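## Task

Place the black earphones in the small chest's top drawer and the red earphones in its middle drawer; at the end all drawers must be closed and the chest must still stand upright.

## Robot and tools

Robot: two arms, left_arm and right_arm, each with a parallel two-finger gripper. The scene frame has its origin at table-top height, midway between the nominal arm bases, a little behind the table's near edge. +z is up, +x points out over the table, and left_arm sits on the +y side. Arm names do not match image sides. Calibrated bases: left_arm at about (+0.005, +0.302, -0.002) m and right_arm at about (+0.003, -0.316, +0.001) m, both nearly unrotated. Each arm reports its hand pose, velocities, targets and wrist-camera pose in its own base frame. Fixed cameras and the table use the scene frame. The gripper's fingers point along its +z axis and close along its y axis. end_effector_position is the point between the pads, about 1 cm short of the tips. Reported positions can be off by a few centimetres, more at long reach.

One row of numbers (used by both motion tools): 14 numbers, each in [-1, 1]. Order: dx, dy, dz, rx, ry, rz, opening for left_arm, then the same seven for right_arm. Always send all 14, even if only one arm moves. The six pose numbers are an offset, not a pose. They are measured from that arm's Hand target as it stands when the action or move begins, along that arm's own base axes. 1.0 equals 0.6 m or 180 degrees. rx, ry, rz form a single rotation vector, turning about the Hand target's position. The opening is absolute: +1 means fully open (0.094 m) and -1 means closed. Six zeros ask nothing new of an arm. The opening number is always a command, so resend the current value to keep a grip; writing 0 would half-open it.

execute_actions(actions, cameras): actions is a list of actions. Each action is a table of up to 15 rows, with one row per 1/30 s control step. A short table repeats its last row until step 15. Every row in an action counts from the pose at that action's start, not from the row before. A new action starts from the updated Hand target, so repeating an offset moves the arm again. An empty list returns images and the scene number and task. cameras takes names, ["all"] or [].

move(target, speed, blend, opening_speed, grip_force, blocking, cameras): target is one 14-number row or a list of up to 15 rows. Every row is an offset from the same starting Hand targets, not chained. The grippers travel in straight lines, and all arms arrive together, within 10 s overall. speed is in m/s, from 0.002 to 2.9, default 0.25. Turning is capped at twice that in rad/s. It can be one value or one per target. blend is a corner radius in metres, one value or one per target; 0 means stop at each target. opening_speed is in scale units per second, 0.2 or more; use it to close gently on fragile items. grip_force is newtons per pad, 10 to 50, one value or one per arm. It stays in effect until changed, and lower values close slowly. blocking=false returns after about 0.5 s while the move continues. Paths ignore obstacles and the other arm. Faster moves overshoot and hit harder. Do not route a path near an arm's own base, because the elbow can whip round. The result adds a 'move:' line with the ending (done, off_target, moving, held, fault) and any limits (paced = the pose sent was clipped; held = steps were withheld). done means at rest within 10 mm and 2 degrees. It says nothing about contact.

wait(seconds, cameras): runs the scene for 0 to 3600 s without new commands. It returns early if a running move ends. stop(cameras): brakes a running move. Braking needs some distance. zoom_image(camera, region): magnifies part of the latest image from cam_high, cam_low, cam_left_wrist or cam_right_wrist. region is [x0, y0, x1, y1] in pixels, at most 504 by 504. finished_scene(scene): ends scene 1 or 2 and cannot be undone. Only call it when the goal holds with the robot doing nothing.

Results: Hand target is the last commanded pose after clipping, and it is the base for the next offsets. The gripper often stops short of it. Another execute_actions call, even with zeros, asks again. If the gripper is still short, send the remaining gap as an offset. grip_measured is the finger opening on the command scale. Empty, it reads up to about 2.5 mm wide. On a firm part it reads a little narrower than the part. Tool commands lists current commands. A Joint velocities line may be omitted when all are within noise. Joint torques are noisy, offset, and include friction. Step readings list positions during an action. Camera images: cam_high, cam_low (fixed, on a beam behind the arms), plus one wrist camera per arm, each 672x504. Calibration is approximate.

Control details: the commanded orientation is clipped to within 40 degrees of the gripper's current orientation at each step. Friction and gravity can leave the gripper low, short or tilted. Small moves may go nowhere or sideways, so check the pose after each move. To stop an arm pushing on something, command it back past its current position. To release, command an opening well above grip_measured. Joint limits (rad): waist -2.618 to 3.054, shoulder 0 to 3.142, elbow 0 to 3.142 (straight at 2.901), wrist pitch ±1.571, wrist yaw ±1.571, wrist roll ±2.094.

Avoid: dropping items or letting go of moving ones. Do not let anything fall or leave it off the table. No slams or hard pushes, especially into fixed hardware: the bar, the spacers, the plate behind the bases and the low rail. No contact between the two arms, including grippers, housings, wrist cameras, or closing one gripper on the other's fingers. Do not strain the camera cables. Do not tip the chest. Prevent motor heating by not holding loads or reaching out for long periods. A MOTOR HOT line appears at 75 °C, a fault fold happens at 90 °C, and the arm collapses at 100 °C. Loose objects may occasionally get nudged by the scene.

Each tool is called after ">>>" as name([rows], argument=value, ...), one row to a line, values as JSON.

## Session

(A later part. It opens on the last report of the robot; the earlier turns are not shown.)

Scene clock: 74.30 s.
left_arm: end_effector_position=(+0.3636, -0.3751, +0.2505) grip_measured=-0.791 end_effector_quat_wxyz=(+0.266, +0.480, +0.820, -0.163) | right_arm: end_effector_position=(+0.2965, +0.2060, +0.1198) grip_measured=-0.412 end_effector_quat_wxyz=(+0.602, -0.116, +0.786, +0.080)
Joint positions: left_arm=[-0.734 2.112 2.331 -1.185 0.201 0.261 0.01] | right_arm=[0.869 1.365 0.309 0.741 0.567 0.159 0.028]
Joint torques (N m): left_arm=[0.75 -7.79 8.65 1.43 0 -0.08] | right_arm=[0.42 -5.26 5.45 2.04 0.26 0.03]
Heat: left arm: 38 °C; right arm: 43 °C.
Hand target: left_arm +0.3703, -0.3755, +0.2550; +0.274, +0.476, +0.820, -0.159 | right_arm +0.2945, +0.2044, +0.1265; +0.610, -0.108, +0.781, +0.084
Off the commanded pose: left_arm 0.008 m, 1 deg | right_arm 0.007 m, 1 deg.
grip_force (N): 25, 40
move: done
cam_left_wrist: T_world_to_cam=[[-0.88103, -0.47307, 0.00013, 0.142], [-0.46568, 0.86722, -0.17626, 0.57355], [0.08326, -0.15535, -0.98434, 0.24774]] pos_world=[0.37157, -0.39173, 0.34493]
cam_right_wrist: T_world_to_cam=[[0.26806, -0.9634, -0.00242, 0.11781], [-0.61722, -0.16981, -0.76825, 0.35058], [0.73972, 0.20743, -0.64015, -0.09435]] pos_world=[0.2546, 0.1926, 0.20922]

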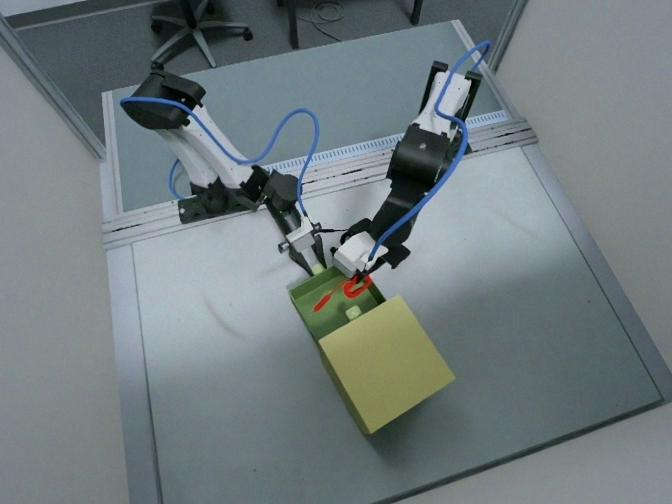

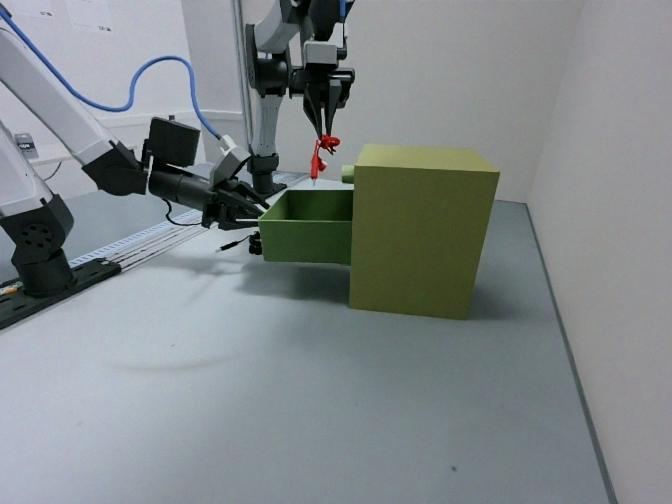

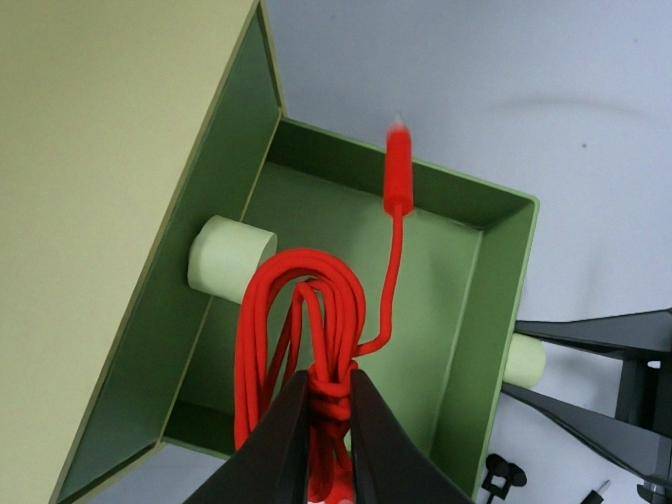

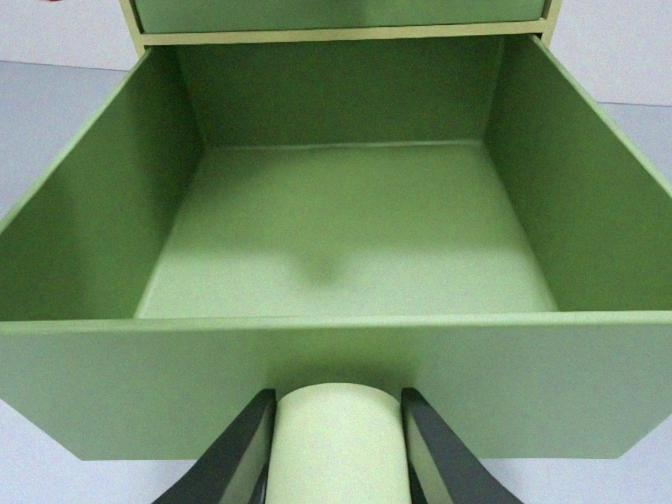

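>>> move(target=[-0.006, 0, -0.175, 0, 0, 0, -1.0, 0, 0, 0, 0, 0, 0, -0.42], speed=0.12, cameras=["all"])

>>> zoom_image(camera="cam_low", region=[260, 120, 380, 220])

>>> zoom_image(camera="cam_high", region=[270, 220, 420, 340])

Scene clock: 78.03 s.
left_arm: end_effector_position=(+0.3634, -0.3763, +0.1294) grip_measured=-0.791 end_effector_quat_wxyz=(+0.246, +0.481, +0.826, -0.159) | right_arm: end_effector_position=(+0.2963, +0.2059, +0.1193) grip_measured=-0.412 end_effector_quat_wxyz=(+0.602, -0.116, +0.786, +0.080)
Joint positions: left_arm=[-0.736 2.04 1.749 -0.716 0.202 0.261 0.01] | right_arm=[0.869 1.364 0.309 0.738 0.567 0.16 0.028]
Joint torques (N m): left_arm=[0.35 -12.48 5.31 1.66 -0.03 -0.15] | right_arm=[0.36 -5.16 5.42 2.09 0.25 0.02]
Heat: left arm: 39 °C; right arm: 44 °C.
Hand target: left_arm +0.3666, -0.3755, +0.1498; +0.274, +0.476, +0.820, -0.159 | right_arm +0.2945, +0.2043, +0.1264; +0.610, -0.108, +0.781, +0.084
Off the commanded pose: left_arm 0.021 m, 3 deg | right_arm 0.008 m, 2 deg.
grip_force (N): 25, 40
move: off_target (left_arm)
cam_left_wrist: T_world_to_cam=[[-0.88179, -0.4714, 0.01515, 0.14019], [-0.46881, 0.87252, -0.13756, 0.55122], [0.05163, -0.1284, -0.99038, 0.15079]] pos_world=[0.37424, -0.3955, 0.22305]
cam_right_wrist: T_world_to_cam=[[0.26821, -0.96336, -0.00147, 0.11757], [-0.61882, -0.17111, -0.76667, 0.35053], [0.73833, 0.20654, -0.64204, -0.09375]] pos_world=[0.2546, 0.1926, 0.20873]

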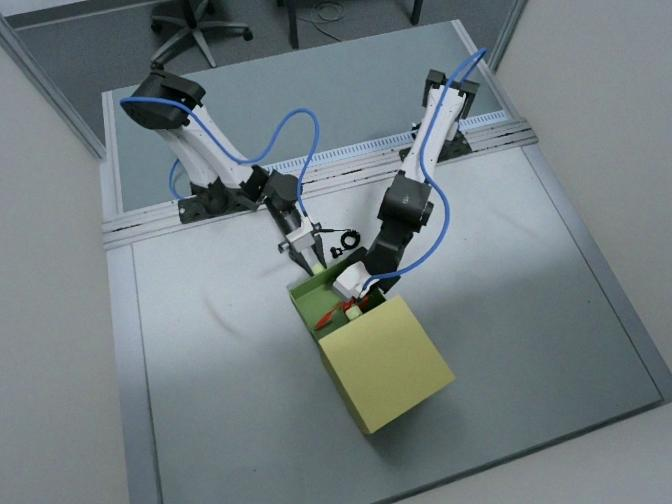

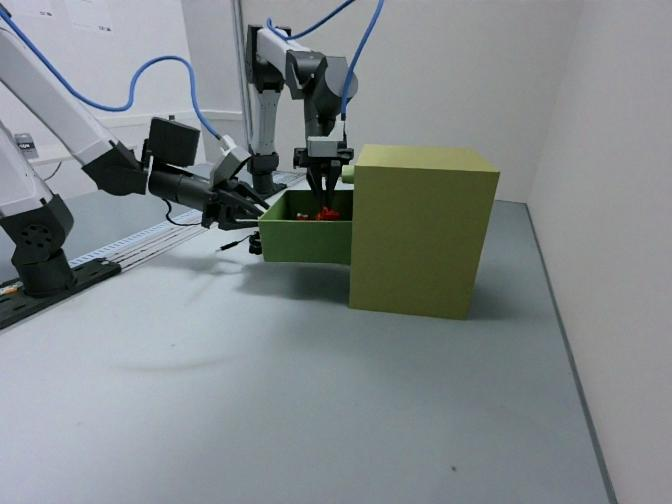

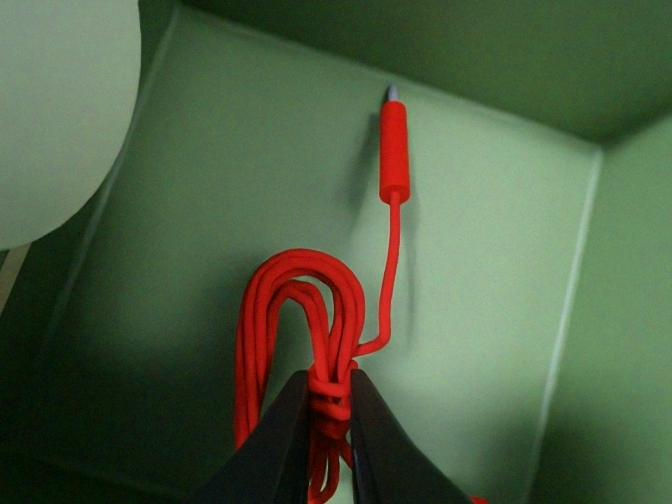

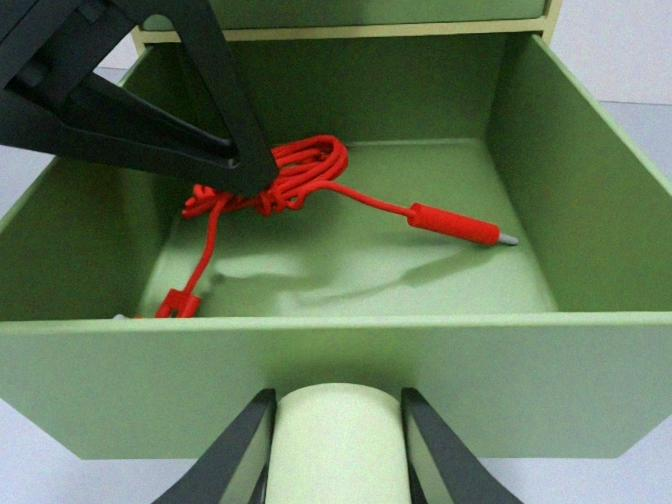

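Scaled by 4.200 from the camera's image (finer frame: 960x720).

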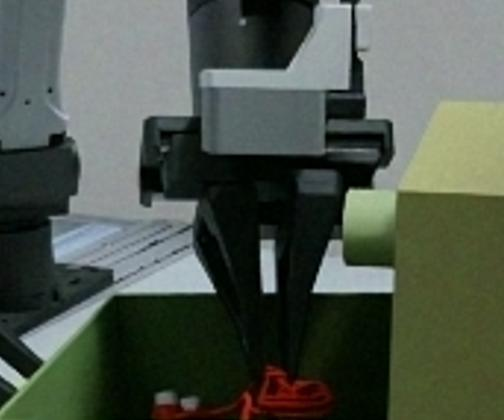

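Scaled by 3.360 from the camera's image (finer frame: 960x720).

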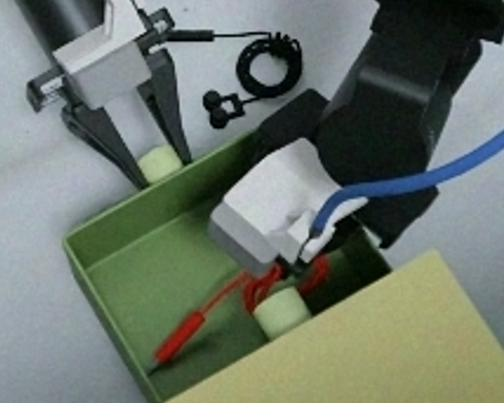

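>>> execute_actions(actions=[], cameras=["all"])

Scene clock: 80.87 s.
left_arm: end_effector_position=(+0.3635, -0.3763, +0.1295) grip_measured=-0.791 end_effector_quat_wxyz=(+0.246, +0.481, +0.826, -0.159) | right_arm: end_effector_position=(+0.2963, +0.2059, +0.1193) grip_measured=-0.412 end_effector_quat_wxyz=(+0.602, -0.116, +0.786, +0.080)
Joint positions: left_arm=[-0.736 2.04 1.749 -0.716 0.202 0.261 0.01] | right_arm=[0.869 1.364 0.309 0.738 0.567 0.16 0.028]
Joint velocities: within noise
Joint torques (N m): left_arm=[0.25 -12.49 5.33 1.67 -0.04 -0.15] | right_arm=[0.35 -5.2 5.45 2.08 0.25 0.02]
Heat: left arm: 39 °C; right arm: 44 °C.
Hand target: left_arm +0.3666, -0.3755, +0.1499; +0.274, +0.476, +0.820, -0.159 | right_arm +0.2945, +0.2043, +0.1264; +0.610, -0.108, +0.781, +0.084
Tool commands: left_gripper/opening=-1.0 right_gripper/opening=-0.42
Off the commanded pose: left_arm 0.021 m, 3 deg | right_arm 0.008 m, 2 deg.
grip_force (N): 25, 40
camera_calibration:
cam_left_wrist: T_world_to_cam=[[-0.88179, -0.47141, 0.01503, 0.14029], [-0.46878, 0.87247, -0.13798, 0.55134], [0.05193, -0.12871, -0.99032, 0.15064]] pos_world=[0.37434, -0.3955, 0.22315]
cam_right_wrist: T_world_to_cam=[[0.26821, -0.96336, -0.00147, 0.11757], [-0.61882, -0.17111, -0.76667, 0.35053], [0.73833, 0.20654, -0.64204, -0.09375]] pos_world=[0.2546, 0.1926, 0.20873]

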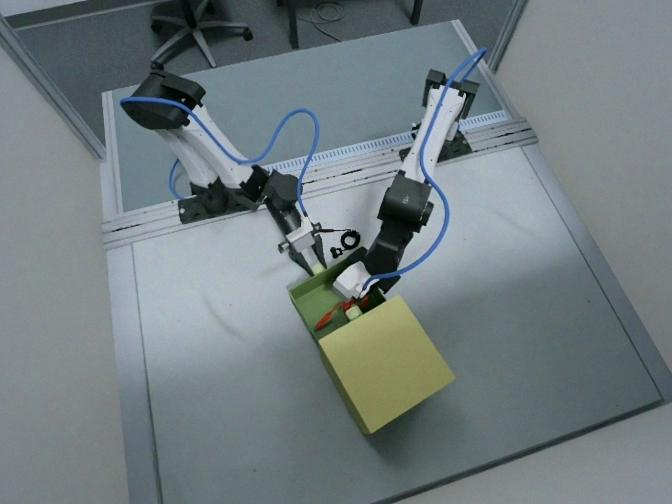

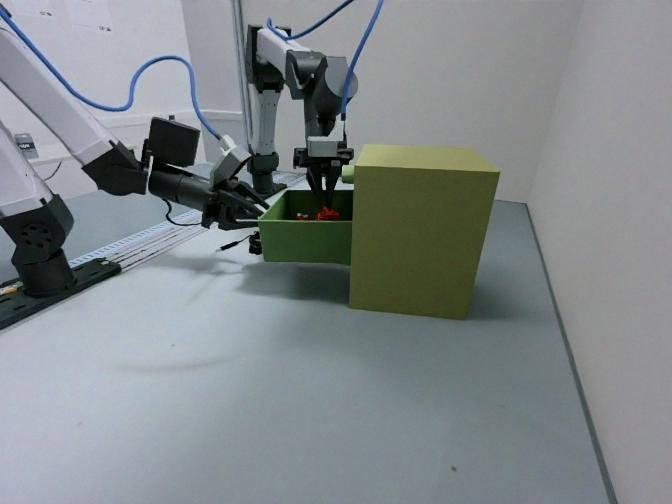

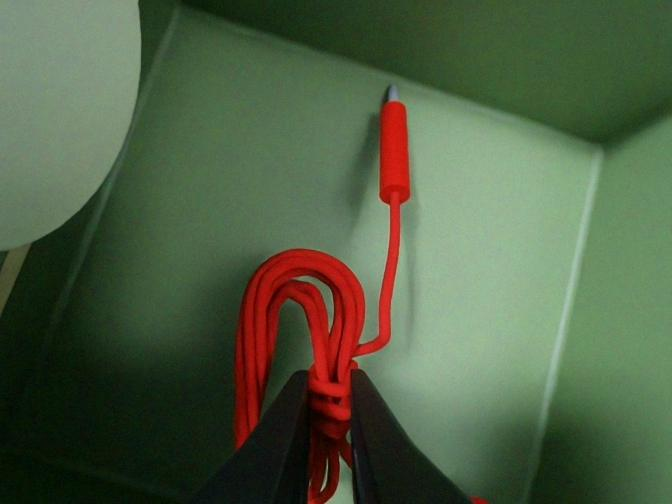

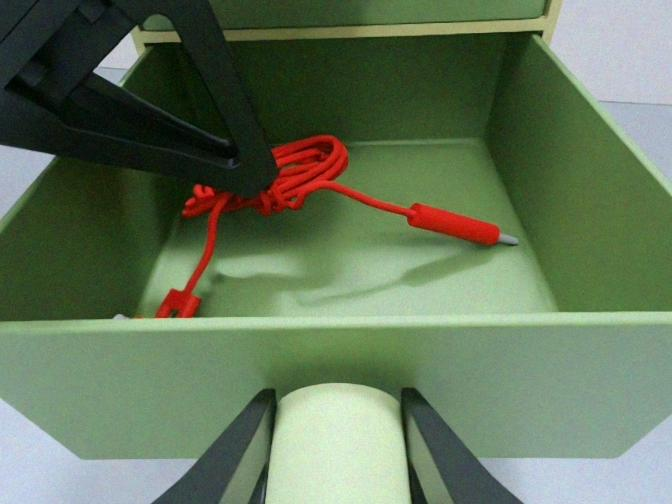

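>>> move([
  [0.0072,-0.0124,-0.0205,0,0,0,-1.0,0,0,0,0,0,0,-0.42],
  [0.0072,-0.0124,-0.0205,0,0,0,-0.6,0,0,0,0,0,0,-0.42],
], speed=0.08, opening_speed=0.6, cameras=["cam_left_wrist","cam_right_wrist"])

Scene clock: 84.33 s.
left_arm: end_effector_position=(+0.3689, -0.3806, +0.1339) grip_measured=-0.603 end_effector_quat_wxyz=(+0.262, +0.480, +0.822, -0.162) | right_arm: end_effector_position=(+0.2963, +0.2059, +0.1193) grip_measured=-0.412 end_effector_quat_wxyz=(+0.602, -0.116, +0.786, +0.080)
Joint positions: left_arm=[-0.736 2.04 1.749 -0.683 0.199 0.259 0.019] | right_arm=[0.869 1.364 0.309 0.738 0.567 0.16 0.028]
Joint torques (N m): left_arm=[-0.14 -9.78 5.63 1.72 -0.05 -0.18] | right_arm=[0.36 -5.2 5.42 2.08 0.25 0.02]
Heat: left arm: 40 °C; right arm: 45 °C.
Hand target: left_arm +0.3710, -0.3829, +0.1375; +0.274, +0.476, +0.820, -0.159 | right_arm +0.2945, +0.2043, +0.1264; +0.610, -0.108, +0.781, +0.084
Off the commanded pose: left_arm 0.005 m, 2 deg | right_arm 0.007 m, 2 deg.
grip_force (N): 25, 40
move: done
cam_left_wrist: T_world_to_cam=[[-0.88058, -0.47389, 0.00276, 0.1432], [-0.46752, 0.86778, -0.16846, 0.56002], [0.07744, -0.14963, -0.9857, 0.13623]] pos_world=[0.37737, -0.39773, 0.22823]
cam_right_wrist: T_world_to_cam=[[0.26821, -0.96336, -0.00147, 0.11757], [-0.61882, -0.17111, -0.76667, 0.35053], [0.73833, 0.20654, -0.64204, -0.09375]] pos_world=[0.2546, 0.1926, 0.20873]

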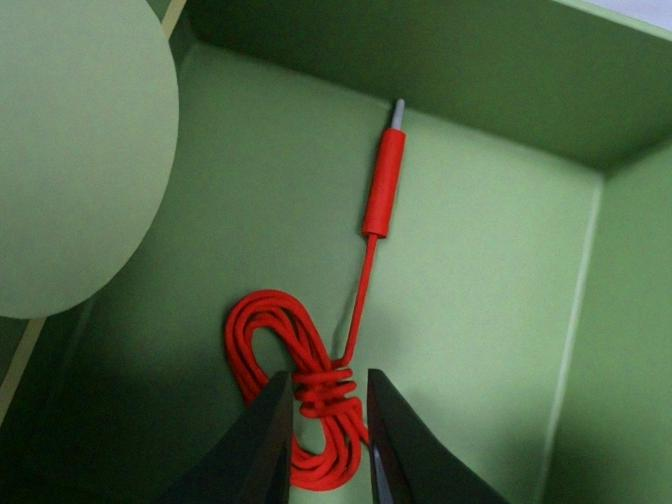

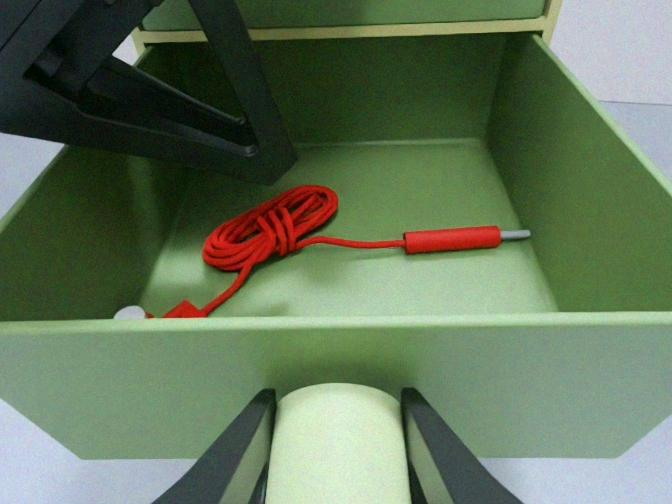

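>>> move([
  [-0.0335,0.058,0.0955,0,0,0,-0.6,0,0,0.0167,0,0,0,-0.42],
  [-0.135,0.088,0.221,0,0,0,-0.6,0.0562,0.0156,0.0167,0,0,0,-0.42],
  [-0.3267,0.1548,0.1042,0.0337,0.0195,0,-0.6,0.1124,0.0312,0.0167,0,0,0,-0.42],
], speed=[0.12,0.15,0.2], blend=[0.01,0.02,0], cameras=["cam_high","cam_left_wrist","cam_right_wrist"])

Scene clock: 91.37 s.
left_arm: end_effector_position=(+0.1738, -0.2897, +0.1937) grip_measured=-0.603 end_effector_quat_wxyz=(+0.205, +0.490, +0.838, -0.127) | right_arm: end_effector_position=(+0.3536, +0.2191, +0.1276) grip_measured=-0.412 end_effector_quat_wxyz=(+0.598, -0.113, +0.790, +0.077)
Joint positions: left_arm=[-1.013 1.392 1.31 -1.003 0.033 0.037 0.019] | right_arm=[0.737 1.541 0.508 0.724 0.448 0.124 0.028]
Joint torques (N m): left_arm=[-0.13 -6.27 5.2 1.52 -0.17 -0.17] | right_arm=[-0.98 -3.56 8.24 2.38 0 -0.1]
Heat: left arm: 40 °C; right arm: 46 °C.
Hand target: left_arm +0.1751, -0.2900, +0.2000; +0.224, +0.484, +0.836, -0.130 | right_arm +0.3620, +0.2231, +0.1366; +0.610, -0.108, +0.781, +0.084
Off the commanded pose: left_arm 0.006 m, 2 deg | right_arm 0.013 m, 2 deg.
grip_force (N): 25, 40
move: off_target (right_arm)
cam_left_wrist: T_world_to_cam=[[-0.88157, -0.47204, 0.00259, 0.0151], [-0.4719, 0.88114, -0.03, 0.37792], [0.01188, -0.02767, -0.99955, 0.27319]] pos_world=[0.1884, -0.31831, 0.28436]
cam_right_wrist: T_world_to_cam=[[0.25897, -0.96588, -0.00319, 0.11896], [-0.62867, -0.16605, -0.75973, 0.39619], [0.73328, 0.19875, -0.65023, -0.12893]] pos_world=[0.31281, 0.20631, 0.21754]

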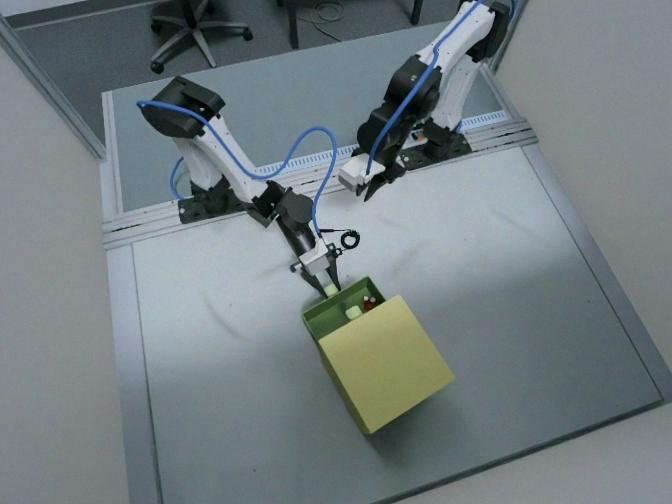

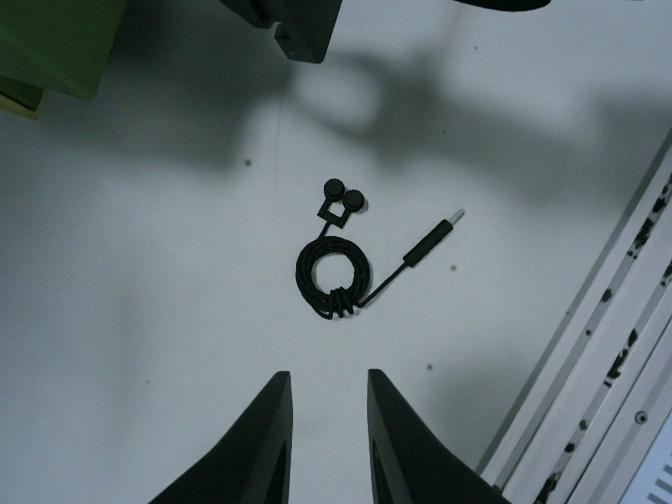

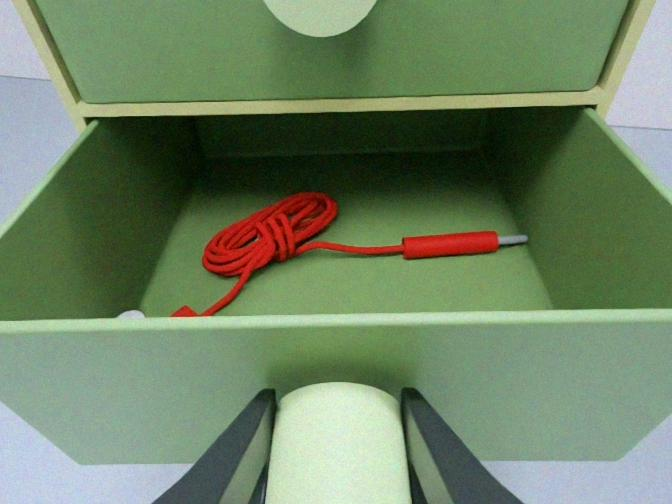

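>>> move([
  [0.0123,-0.0277,-0.1667,0,0,-0.165,0.8,0.0723,0.0201,0,0,0,0,-0.42],
  [0.0123,-0.0277,-0.25,0,0,-0.165,0.8,0.1365,0.0379,0,0,0,0,-0.42],
], speed=[0.2,0.07], blend=[0.01,0], cameras=["cam_high","cam_left_wrist","cam_right_wrist"])

Scene clock: 100.03 s.
left_arm: end_effector_position=(+0.1819, -0.3064, +0.0555) grip_measured=+0.797 end_effector_quat_wxyz=(+0.183, +0.681, +0.686, -0.178) | right_arm: end_effector_position=(+0.4332, +0.2419, +0.1313) grip_measured=-0.412 end_effector_quat_wxyz=(+0.601, -0.109, +0.788, +0.077)
Joint positions: left_arm=[-0.885 1.588 0.927 -0.491 0.311 0.611 0.084] | right_arm=[0.63 1.802 0.811 0.704 0.351 0.092 0.028]
Joint torques (N m): left_arm=[0.9 -4.52 4.74 1.37 0.34 0.04] | right_arm=[-1.18 -5.23 9.31 2.31 -0.11 -0.09]
Heat: left arm: 40 °C; right arm: 49 °C.
Hand target: left_arm +0.1824, -0.3068, +0.0502; +0.183, +0.682, +0.684, -0.183 | right_arm +0.4438, +0.2460, +0.1365; +0.610, -0.108, +0.781, +0.084
Off the commanded pose: left_arm 0.005 m, 1 deg | right_arm 0.013 m, 2 deg.
grip_force (N): 25, 40
move: off_target (right_arm)
cam_left_wrist: T_world_to_cam=[[-0.99987, 0.00792, -0.01422, 0.18419], [0.00875, 0.99821, -0.05923, 0.34228], [0.01372, -0.05935, -0.99814, 0.12438]] pos_world=[0.17947, -0.33574, 0.14704]
cam_right_wrist: T_world_to_cam=[[0.25374, -0.96725, -0.00708, 0.12349], [-0.62409, -0.15812, -0.76519, 0.4496], [0.73901, 0.19858, -0.64377, -0.19274]] pos_world=[0.39169, 0.22881, 0.22082]

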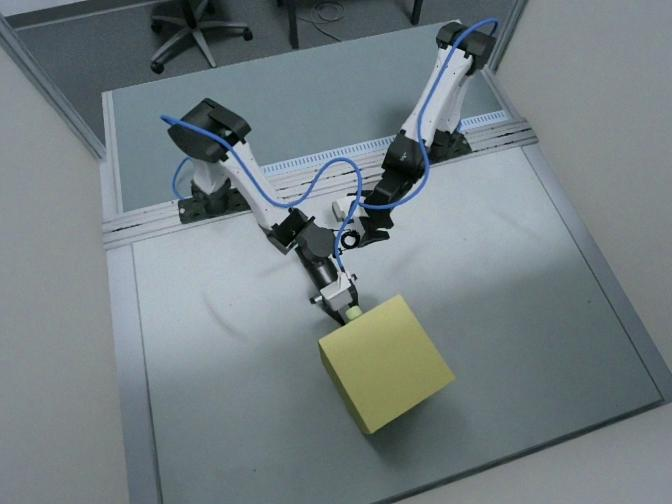

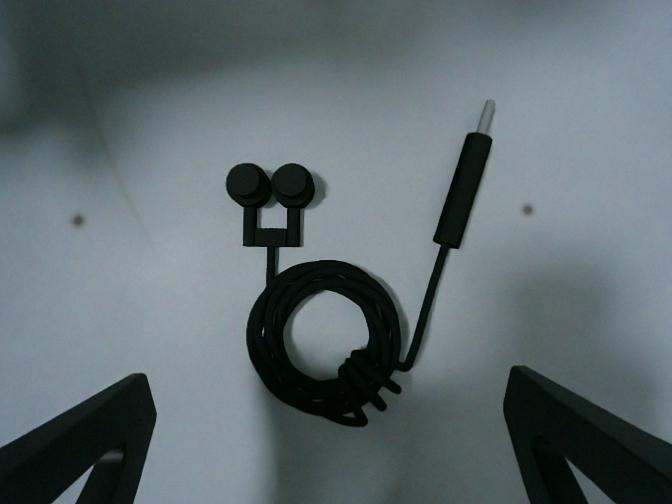

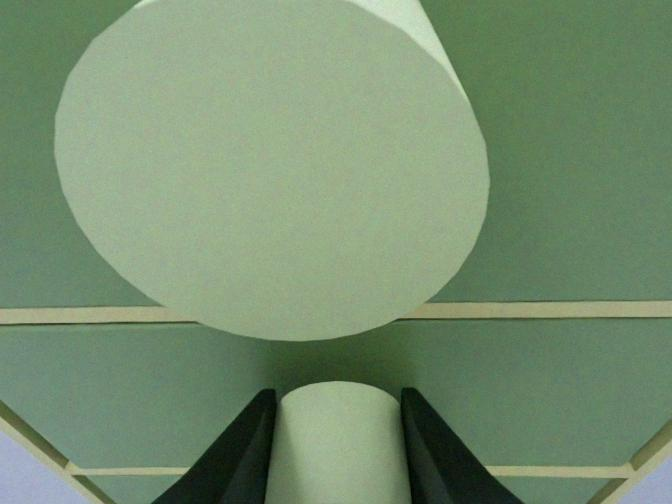

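>>> move([
  [0,-0.005,-0.06,0,0,0,0.8,0.0128,0.0036,0,0,0,0,-0.42],
  [0,-0.005,-0.06,0,0,0,0.2,0.0128,0.0036,0,0,0,0,-0.42],
], speed=[0.06,0.06], grip_force=[50,40], cameras=["cam_high","cam_left_wrist"])

Scene clock: 103.20 s.
left_arm: end_effector_position=(+0.1838, -0.3088, +0.0192) grip_measured=+0.203 end_effector_quat_wxyz=(+0.183, +0.681, +0.686, -0.178) | right_arm: end_effector_position=(+0.4387, +0.2445, +0.1315) grip_measured=-0.413 end_effector_quat_wxyz=(+0.600, -0.109, +0.789, +0.077)
Joint positions: left_arm=[-0.885 1.672 0.852 -0.331 0.311 0.611 0.057] | right_arm=[0.627 1.819 0.838 0.693 0.348 0.092 0.028]
Joint torques (N m): left_arm=[0.36 -4.68 4.48 1.39 0.3 -0.02] | right_arm=[-1.61 -4.96 9.66 2.34 -0.16 -0.11]
Heat: left arm: 39 °C; right arm: 50 °C.
Hand target: left_arm +0.1823, -0.3096, +0.0140; +0.183, +0.682, +0.684, -0.183 | right_arm +0.4516, +0.2480, +0.1365; +0.610, -0.108, +0.781, +0.084
Off the commanded pose: left_arm 0.005 m, 1 deg | right_arm 0.014 m, 2 deg.
grip_force (N): 50, 40
move: off_target (right_arm)
cam_left_wrist: T_world_to_cam=[[-0.99986, 0.00796, -0.01493, 0.18568], [0.00884, 0.99816, -0.06002, 0.34247], [0.01443, -0.06015, -0.99808, 0.08768]] pos_world=[0.18137, -0.33804, 0.11084]

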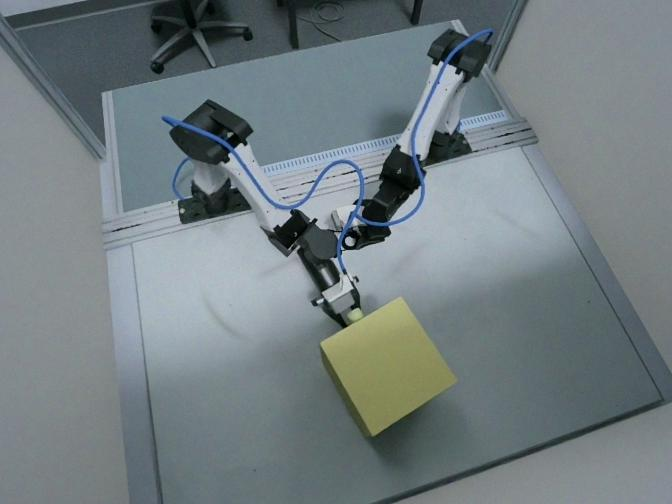

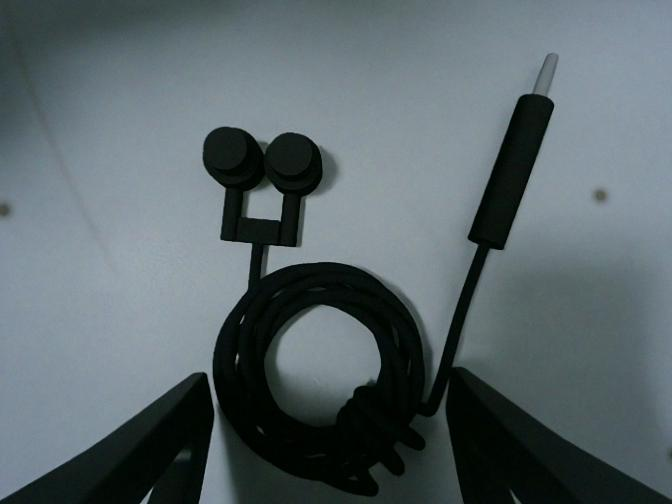

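>>> move([
  [0,0,0,0,0,0,-1.0,-0.0193,-0.0053,0,0,0,0,-0.42],
  [0,0,0,0,0,0,-1.0,-0.0193,-0.0053,0,0,0,0,0.38],
  [0,0,0.1667,0,0,0,-1.0,-0.0996,-0.0276,0.0333,0,0,0,0.38],
], speed=[0.06,0.06,0.12], grip_force=[25,50], cameras=["cam_left_wrist","cam_right_wrist"])

Scene clock: 113.97 s.
left_arm: end_effector_position=(+0.1750, -0.3037, +0.0955) grip_measured=-0.830 end_effector_quat_wxyz=(+0.157, +0.682, +0.690, -0.186) | right_arm: end_effector_position=(+0.3957, +0.2332, +0.1478) grip_measured=+0.378 end_effector_quat_wxyz=(+0.604, -0.116, +0.785, +0.080)
Joint positions: left_arm=[-0.886 1.551 1.073 -0.724 0.332 0.611 0.008] | right_arm=[0.674 1.634 0.688 0.664 0.382 0.092 0.065]
Joint torques (N m): left_arm=[0.31 -7.02 8.85 0.95 0.1 -0.01] | right_arm=[0.34 -8.47 5.7 2.06 0.19 0.08]
Heat: left arm: 39 °C; right arm: 52 °C.
Hand target: left_arm +0.1824, -0.3096, +0.1142; +0.183, +0.682, +0.684, -0.183 | right_arm +0.3918, +0.2314, +0.1566; +0.610, -0.108, +0.781, +0.084
Off the commanded pose: left_arm 0.021 m, 3 deg | right_arm 0.010 m, 1 deg.
grip_force (N): 25, 50
move: off_target (left_arm)
cam_left_wrist: T_world_to_cam=[[-0.99932, 0.01625, 0.0332, 0.17577], [0.01514, 0.99933, -0.03327, 0.33881], [-0.03371, -0.03275, -0.99889, 0.18105]] pos_world=[0.17662, -0.33551, 0.18629]
cam_right_wrist: T_world_to_cam=[[0.26787, -0.96345, -0.001, 0.11738], [-0.6147, -0.17011, -0.7702, 0.43739], [0.74188, 0.20693, -0.6378, -0.15659]] pos_world=[0.35359, 0.2199, 0.23712]

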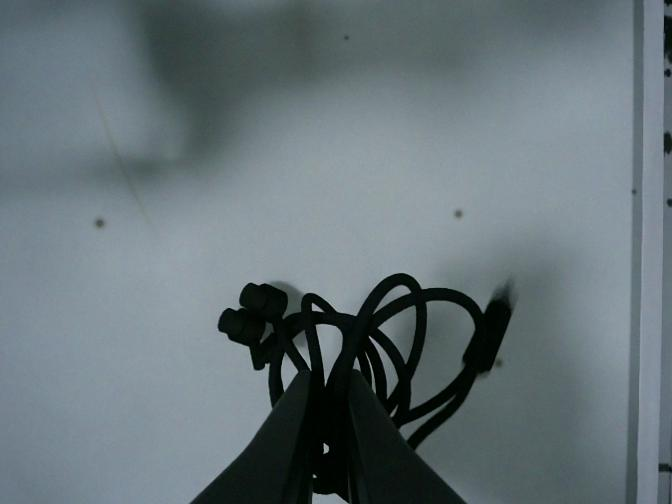

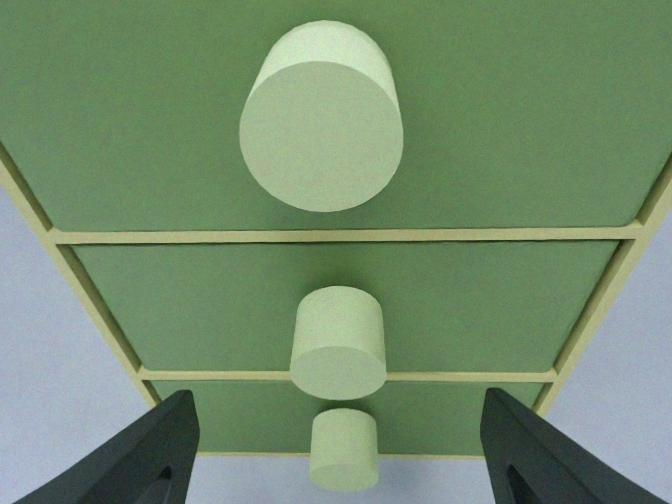

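>>> move([
  [0.0627,0.066,0.1763,-0.04,-0.011,0.082,-1.0,0,0,0.0673,0,0,0,0.38],
  [0.2748,0.1575,0.3263,-0.0813,-0.0222,0.1649,-1.0,0.0814,0.0226,0.0673,0,0,0,0.38],
  [0.2748,0.1575,0.3263,-0.0813,-0.0222,0.1649,-1.0,0.0814,0.0226,0.0673,0,0,0,-0.42],
], speed=[0.2,0.2,0.1], cameras=["cam_high","cam_left_wrist","cam_right_wrist"])

Scene clock: 119.40 s.
left_arm: end_effector_position=(+0.3429, -0.2141, +0.3008) grip_measured=-0.830 end_effector_quat_wxyz=(+0.321, +0.459, +0.807, -0.189) | right_arm: end_effector_position=(+0.4347, +0.2421, +0.1984) grip_measured=-0.412 end_effector_quat_wxyz=(+0.611, -0.105, +0.780, +0.084)
Joint positions: left_arm=[-0.37 1.616 1.822 -1.138 0.449 0.514 0.008] | right_arm=[0.627 1.65 0.925 0.467 0.345 0.091 0.028]
Joint torques (N m): left_arm=[0.87 -4.68 8.62 1.43 0.37 0.06] | right_arm=[-0.61 -4.98 9.2 2.11 -0.04 -0.08]
Heat: left arm: 39 °C; right arm: 51 °C.
Hand target: left_arm +0.3472, -0.2152, +0.3099; +0.331, +0.462, +0.800, -0.191 | right_arm +0.4406, +0.2452, +0.1969; +0.610, -0.108, +0.781, +0.084
Off the commanded pose: left_arm 0.010 m, 2 deg | right_arm 0.007 m, 0 deg.
grip_force (N): 25, 50
move: done
cam_left_wrist: T_world_to_cam=[[-0.86896, -0.49487, -0.00332, 0.19221], [-0.47104, 0.82914, -0.30107, 0.46433], [0.15175, -0.26005, -0.9536, 0.26886]] pos_world=[0.34494, -0.21996, 0.39682]
cam_right_wrist: T_world_to_cam=[[0.25609, -0.96647, -0.01869, 0.12484], [-0.60627, -0.14553, -0.78183, 0.49442], [0.7529, 0.21155, -0.62321, -0.16386]] pos_world=[0.39115, 0.22727, 0.28677]

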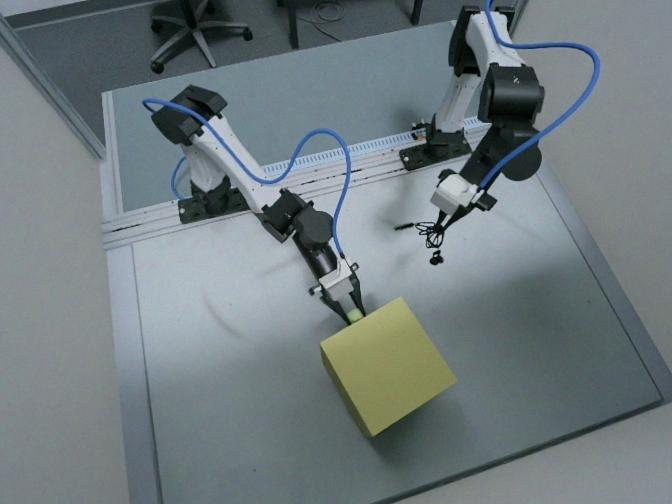

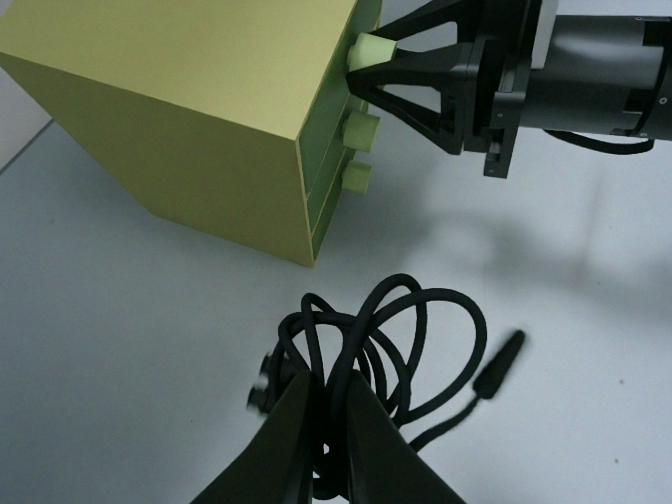

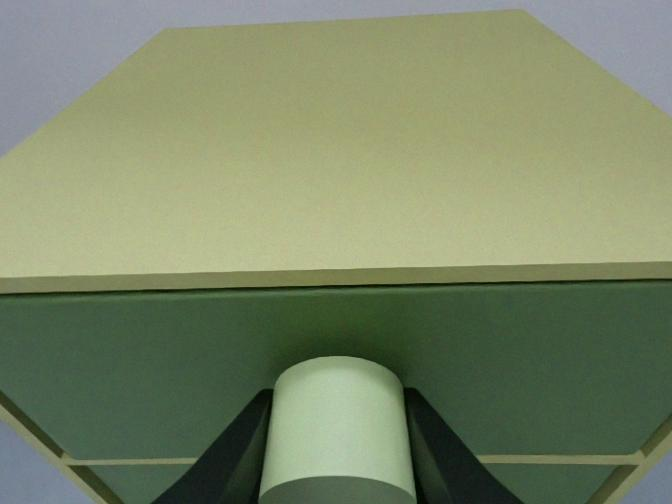

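>>> move(target=[0,0,0,0,0,0,-1.0,-0.2392,-0.0664,0,0,0,0,-0.45], speed=0.12, cameras=["all"])

Scene clock: 127.27 s.
left_arm: end_effector_position=(+0.3429, -0.2141, +0.3007) grip_measured=-0.830 end_effector_quat_wxyz=(+0.320, +0.459, +0.807, -0.189) | right_arm: end_effector_position=(+0.3004, +0.2077, +0.1949) grip_measured=-0.437 end_effector_quat_wxyz=(+0.608, -0.111, +0.782, +0.084)
Joint positions: left_arm=[-0.37 1.616 1.822 -1.138 0.449 0.514 0.008] | right_arm=[0.862 1.129 0.513 0.319 0.563 0.158 0.026]
Joint torques (N m): left_arm=[0.91 -4.7 8.54 1.43 0.4 0.05] | right_arm=[0.4 -4.31 6.76 1.94 0.22 -0.01]
Heat: left arm: 40 °C; right arm: 51 °C.
Hand target: left_arm +0.3472, -0.2152, +0.3099; +0.331, +0.462, +0.800, -0.191 | right_arm +0.2971, +0.2053, +0.1968; +0.610, -0.108, +0.781, +0.084
Off the commanded pose: left_arm 0.010 m, 2 deg | right_arm 0.005 m, 0 deg.
grip_force (N): 25, 50
move: done
cam_left_wrist: T_world_to_cam=[[-0.86894, -0.4949, -0.00314, 0.19213], [-0.47117, 0.82919, -0.30075, 0.46422], [0.15145, -0.25985, -0.9537, 0.26895]] pos_world=[0.34494, -0.21996, 0.39672]
cam_right_wrist: T_world_to_cam=[[0.26511, -0.96413, -0.01304, 0.12166], [-0.60932, -0.15704, -0.77722, 0.40769], [0.74729, 0.214, -0.6291, -0.05542]] pos_world=[0.25757, 0.19318, 0.28359]

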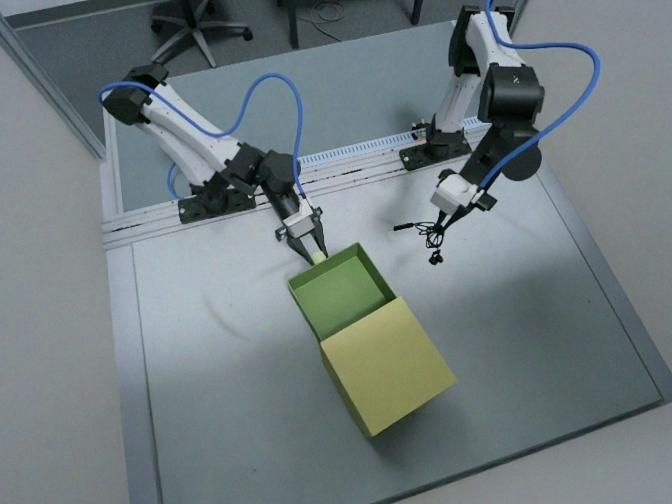

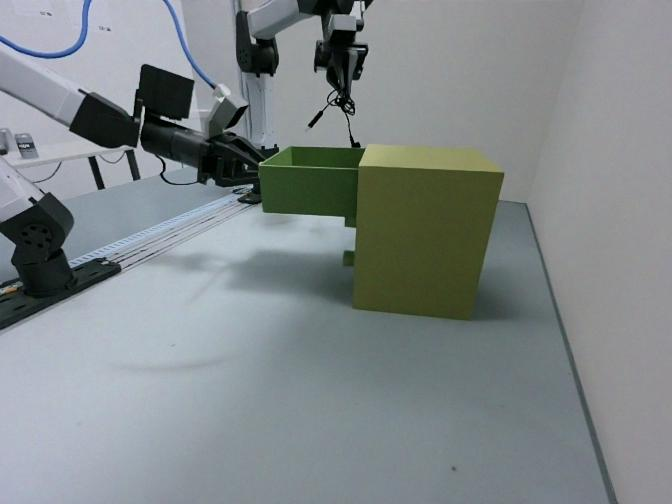

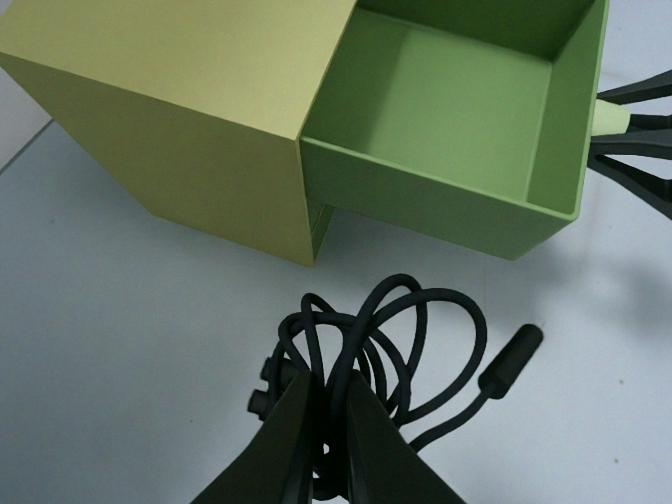

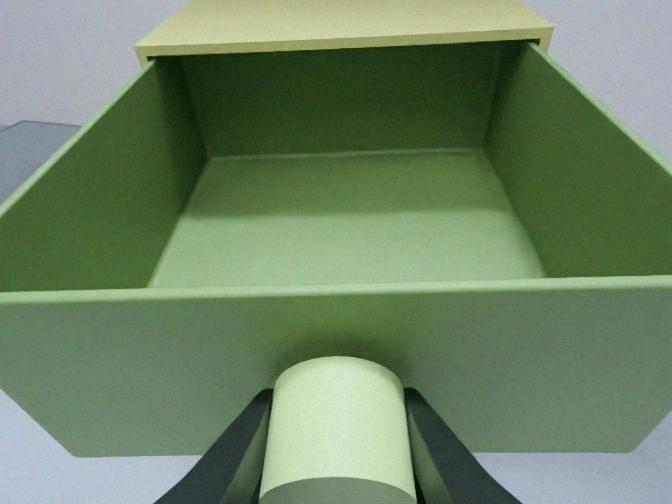

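>>> move([
  [0,0,0.0835,-0.0722,-0.0417,0,-1.0,0,0,0,0,0,0,-0.45],
  [0.0575,-0.2858,0.0835,-0.0722,-0.0417,0,-1.0,0,0,0,0,0,0,-0.45],
], speed=[0.15,0.13], cameras=["cam_high","cam_low","cam_left_wrist"])

Scene clock: 135.30 s.
left_arm: end_effector_position=(+0.3784, -0.3843, +0.3517) grip_measured=-0.830 end_effector_quat_wxyz=(+0.423, +0.439, +0.752, -0.252) | right_arm: end_effector_position=(+0.3004, +0.2077, +0.1948) grip_measured=-0.437 end_effector_quat_wxyz=(+0.608, -0.111, +0.782, +0.084)
Joint positions: left_arm=[-0.692 1.936 2.198 -0.835 0.317 0.19 0.008] | right_arm=[0.862 1.129 0.513 0.319 0.563 0.158 0.026]
Joint torques (N m): left_arm=[-0.01 -7.08 8.99 1.91 -0.05 -0.16] | right_arm=[0.47 -4.29 6.74 1.94 0.22 0]
Heat: left arm: 41 °C; right arm: 51 °C.
Hand target: left_arm +0.3818, -0.3867, +0.3601; +0.433, +0.433, +0.750, -0.250 | right_arm +0.2971, +0.2053, +0.1968; +0.610, -0.108, +0.781, +0.084
Off the commanded pose: left_arm 0.009 m, 1 deg | right_arm 0.005 m, 0 deg.
grip_force (N): 25, 50
move: done
cam_left_wrist: T_world_to_cam=[[-0.87733, -0.47979, -0.00968, 0.15011], [-0.39855, 0.73972, -0.54219, 0.66051], [0.26729, -0.47182, -0.8402, 0.1028]] pos_world=[0.36747, -0.36807, 0.44594]

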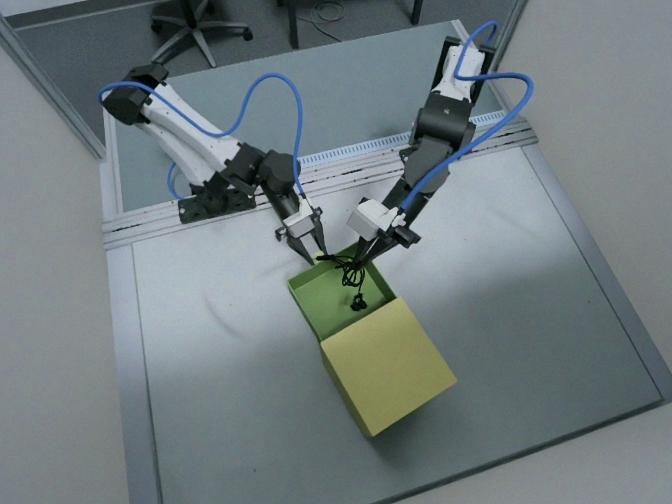

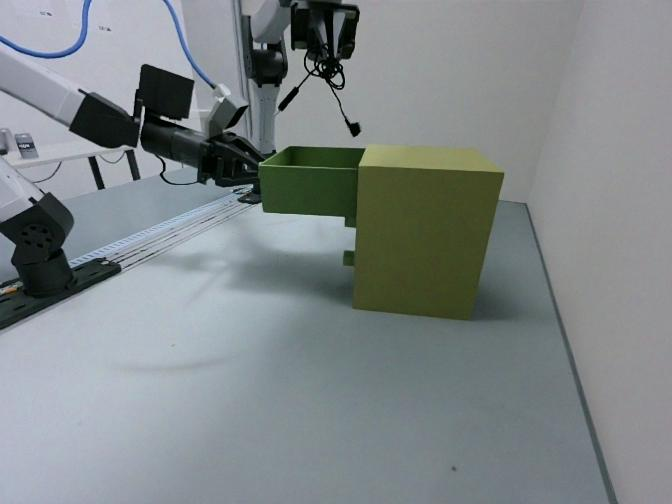

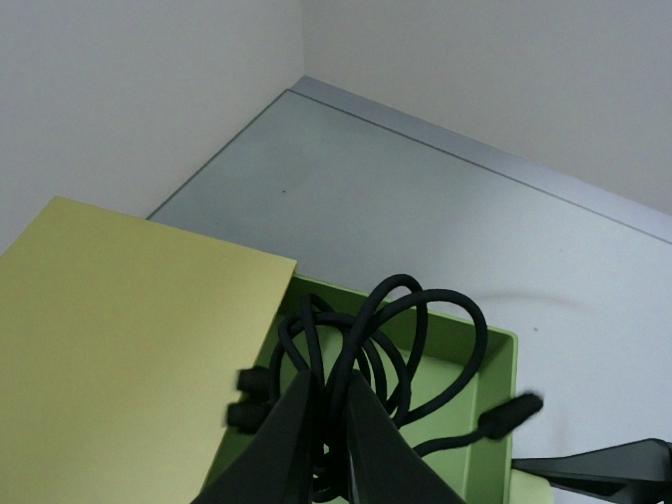

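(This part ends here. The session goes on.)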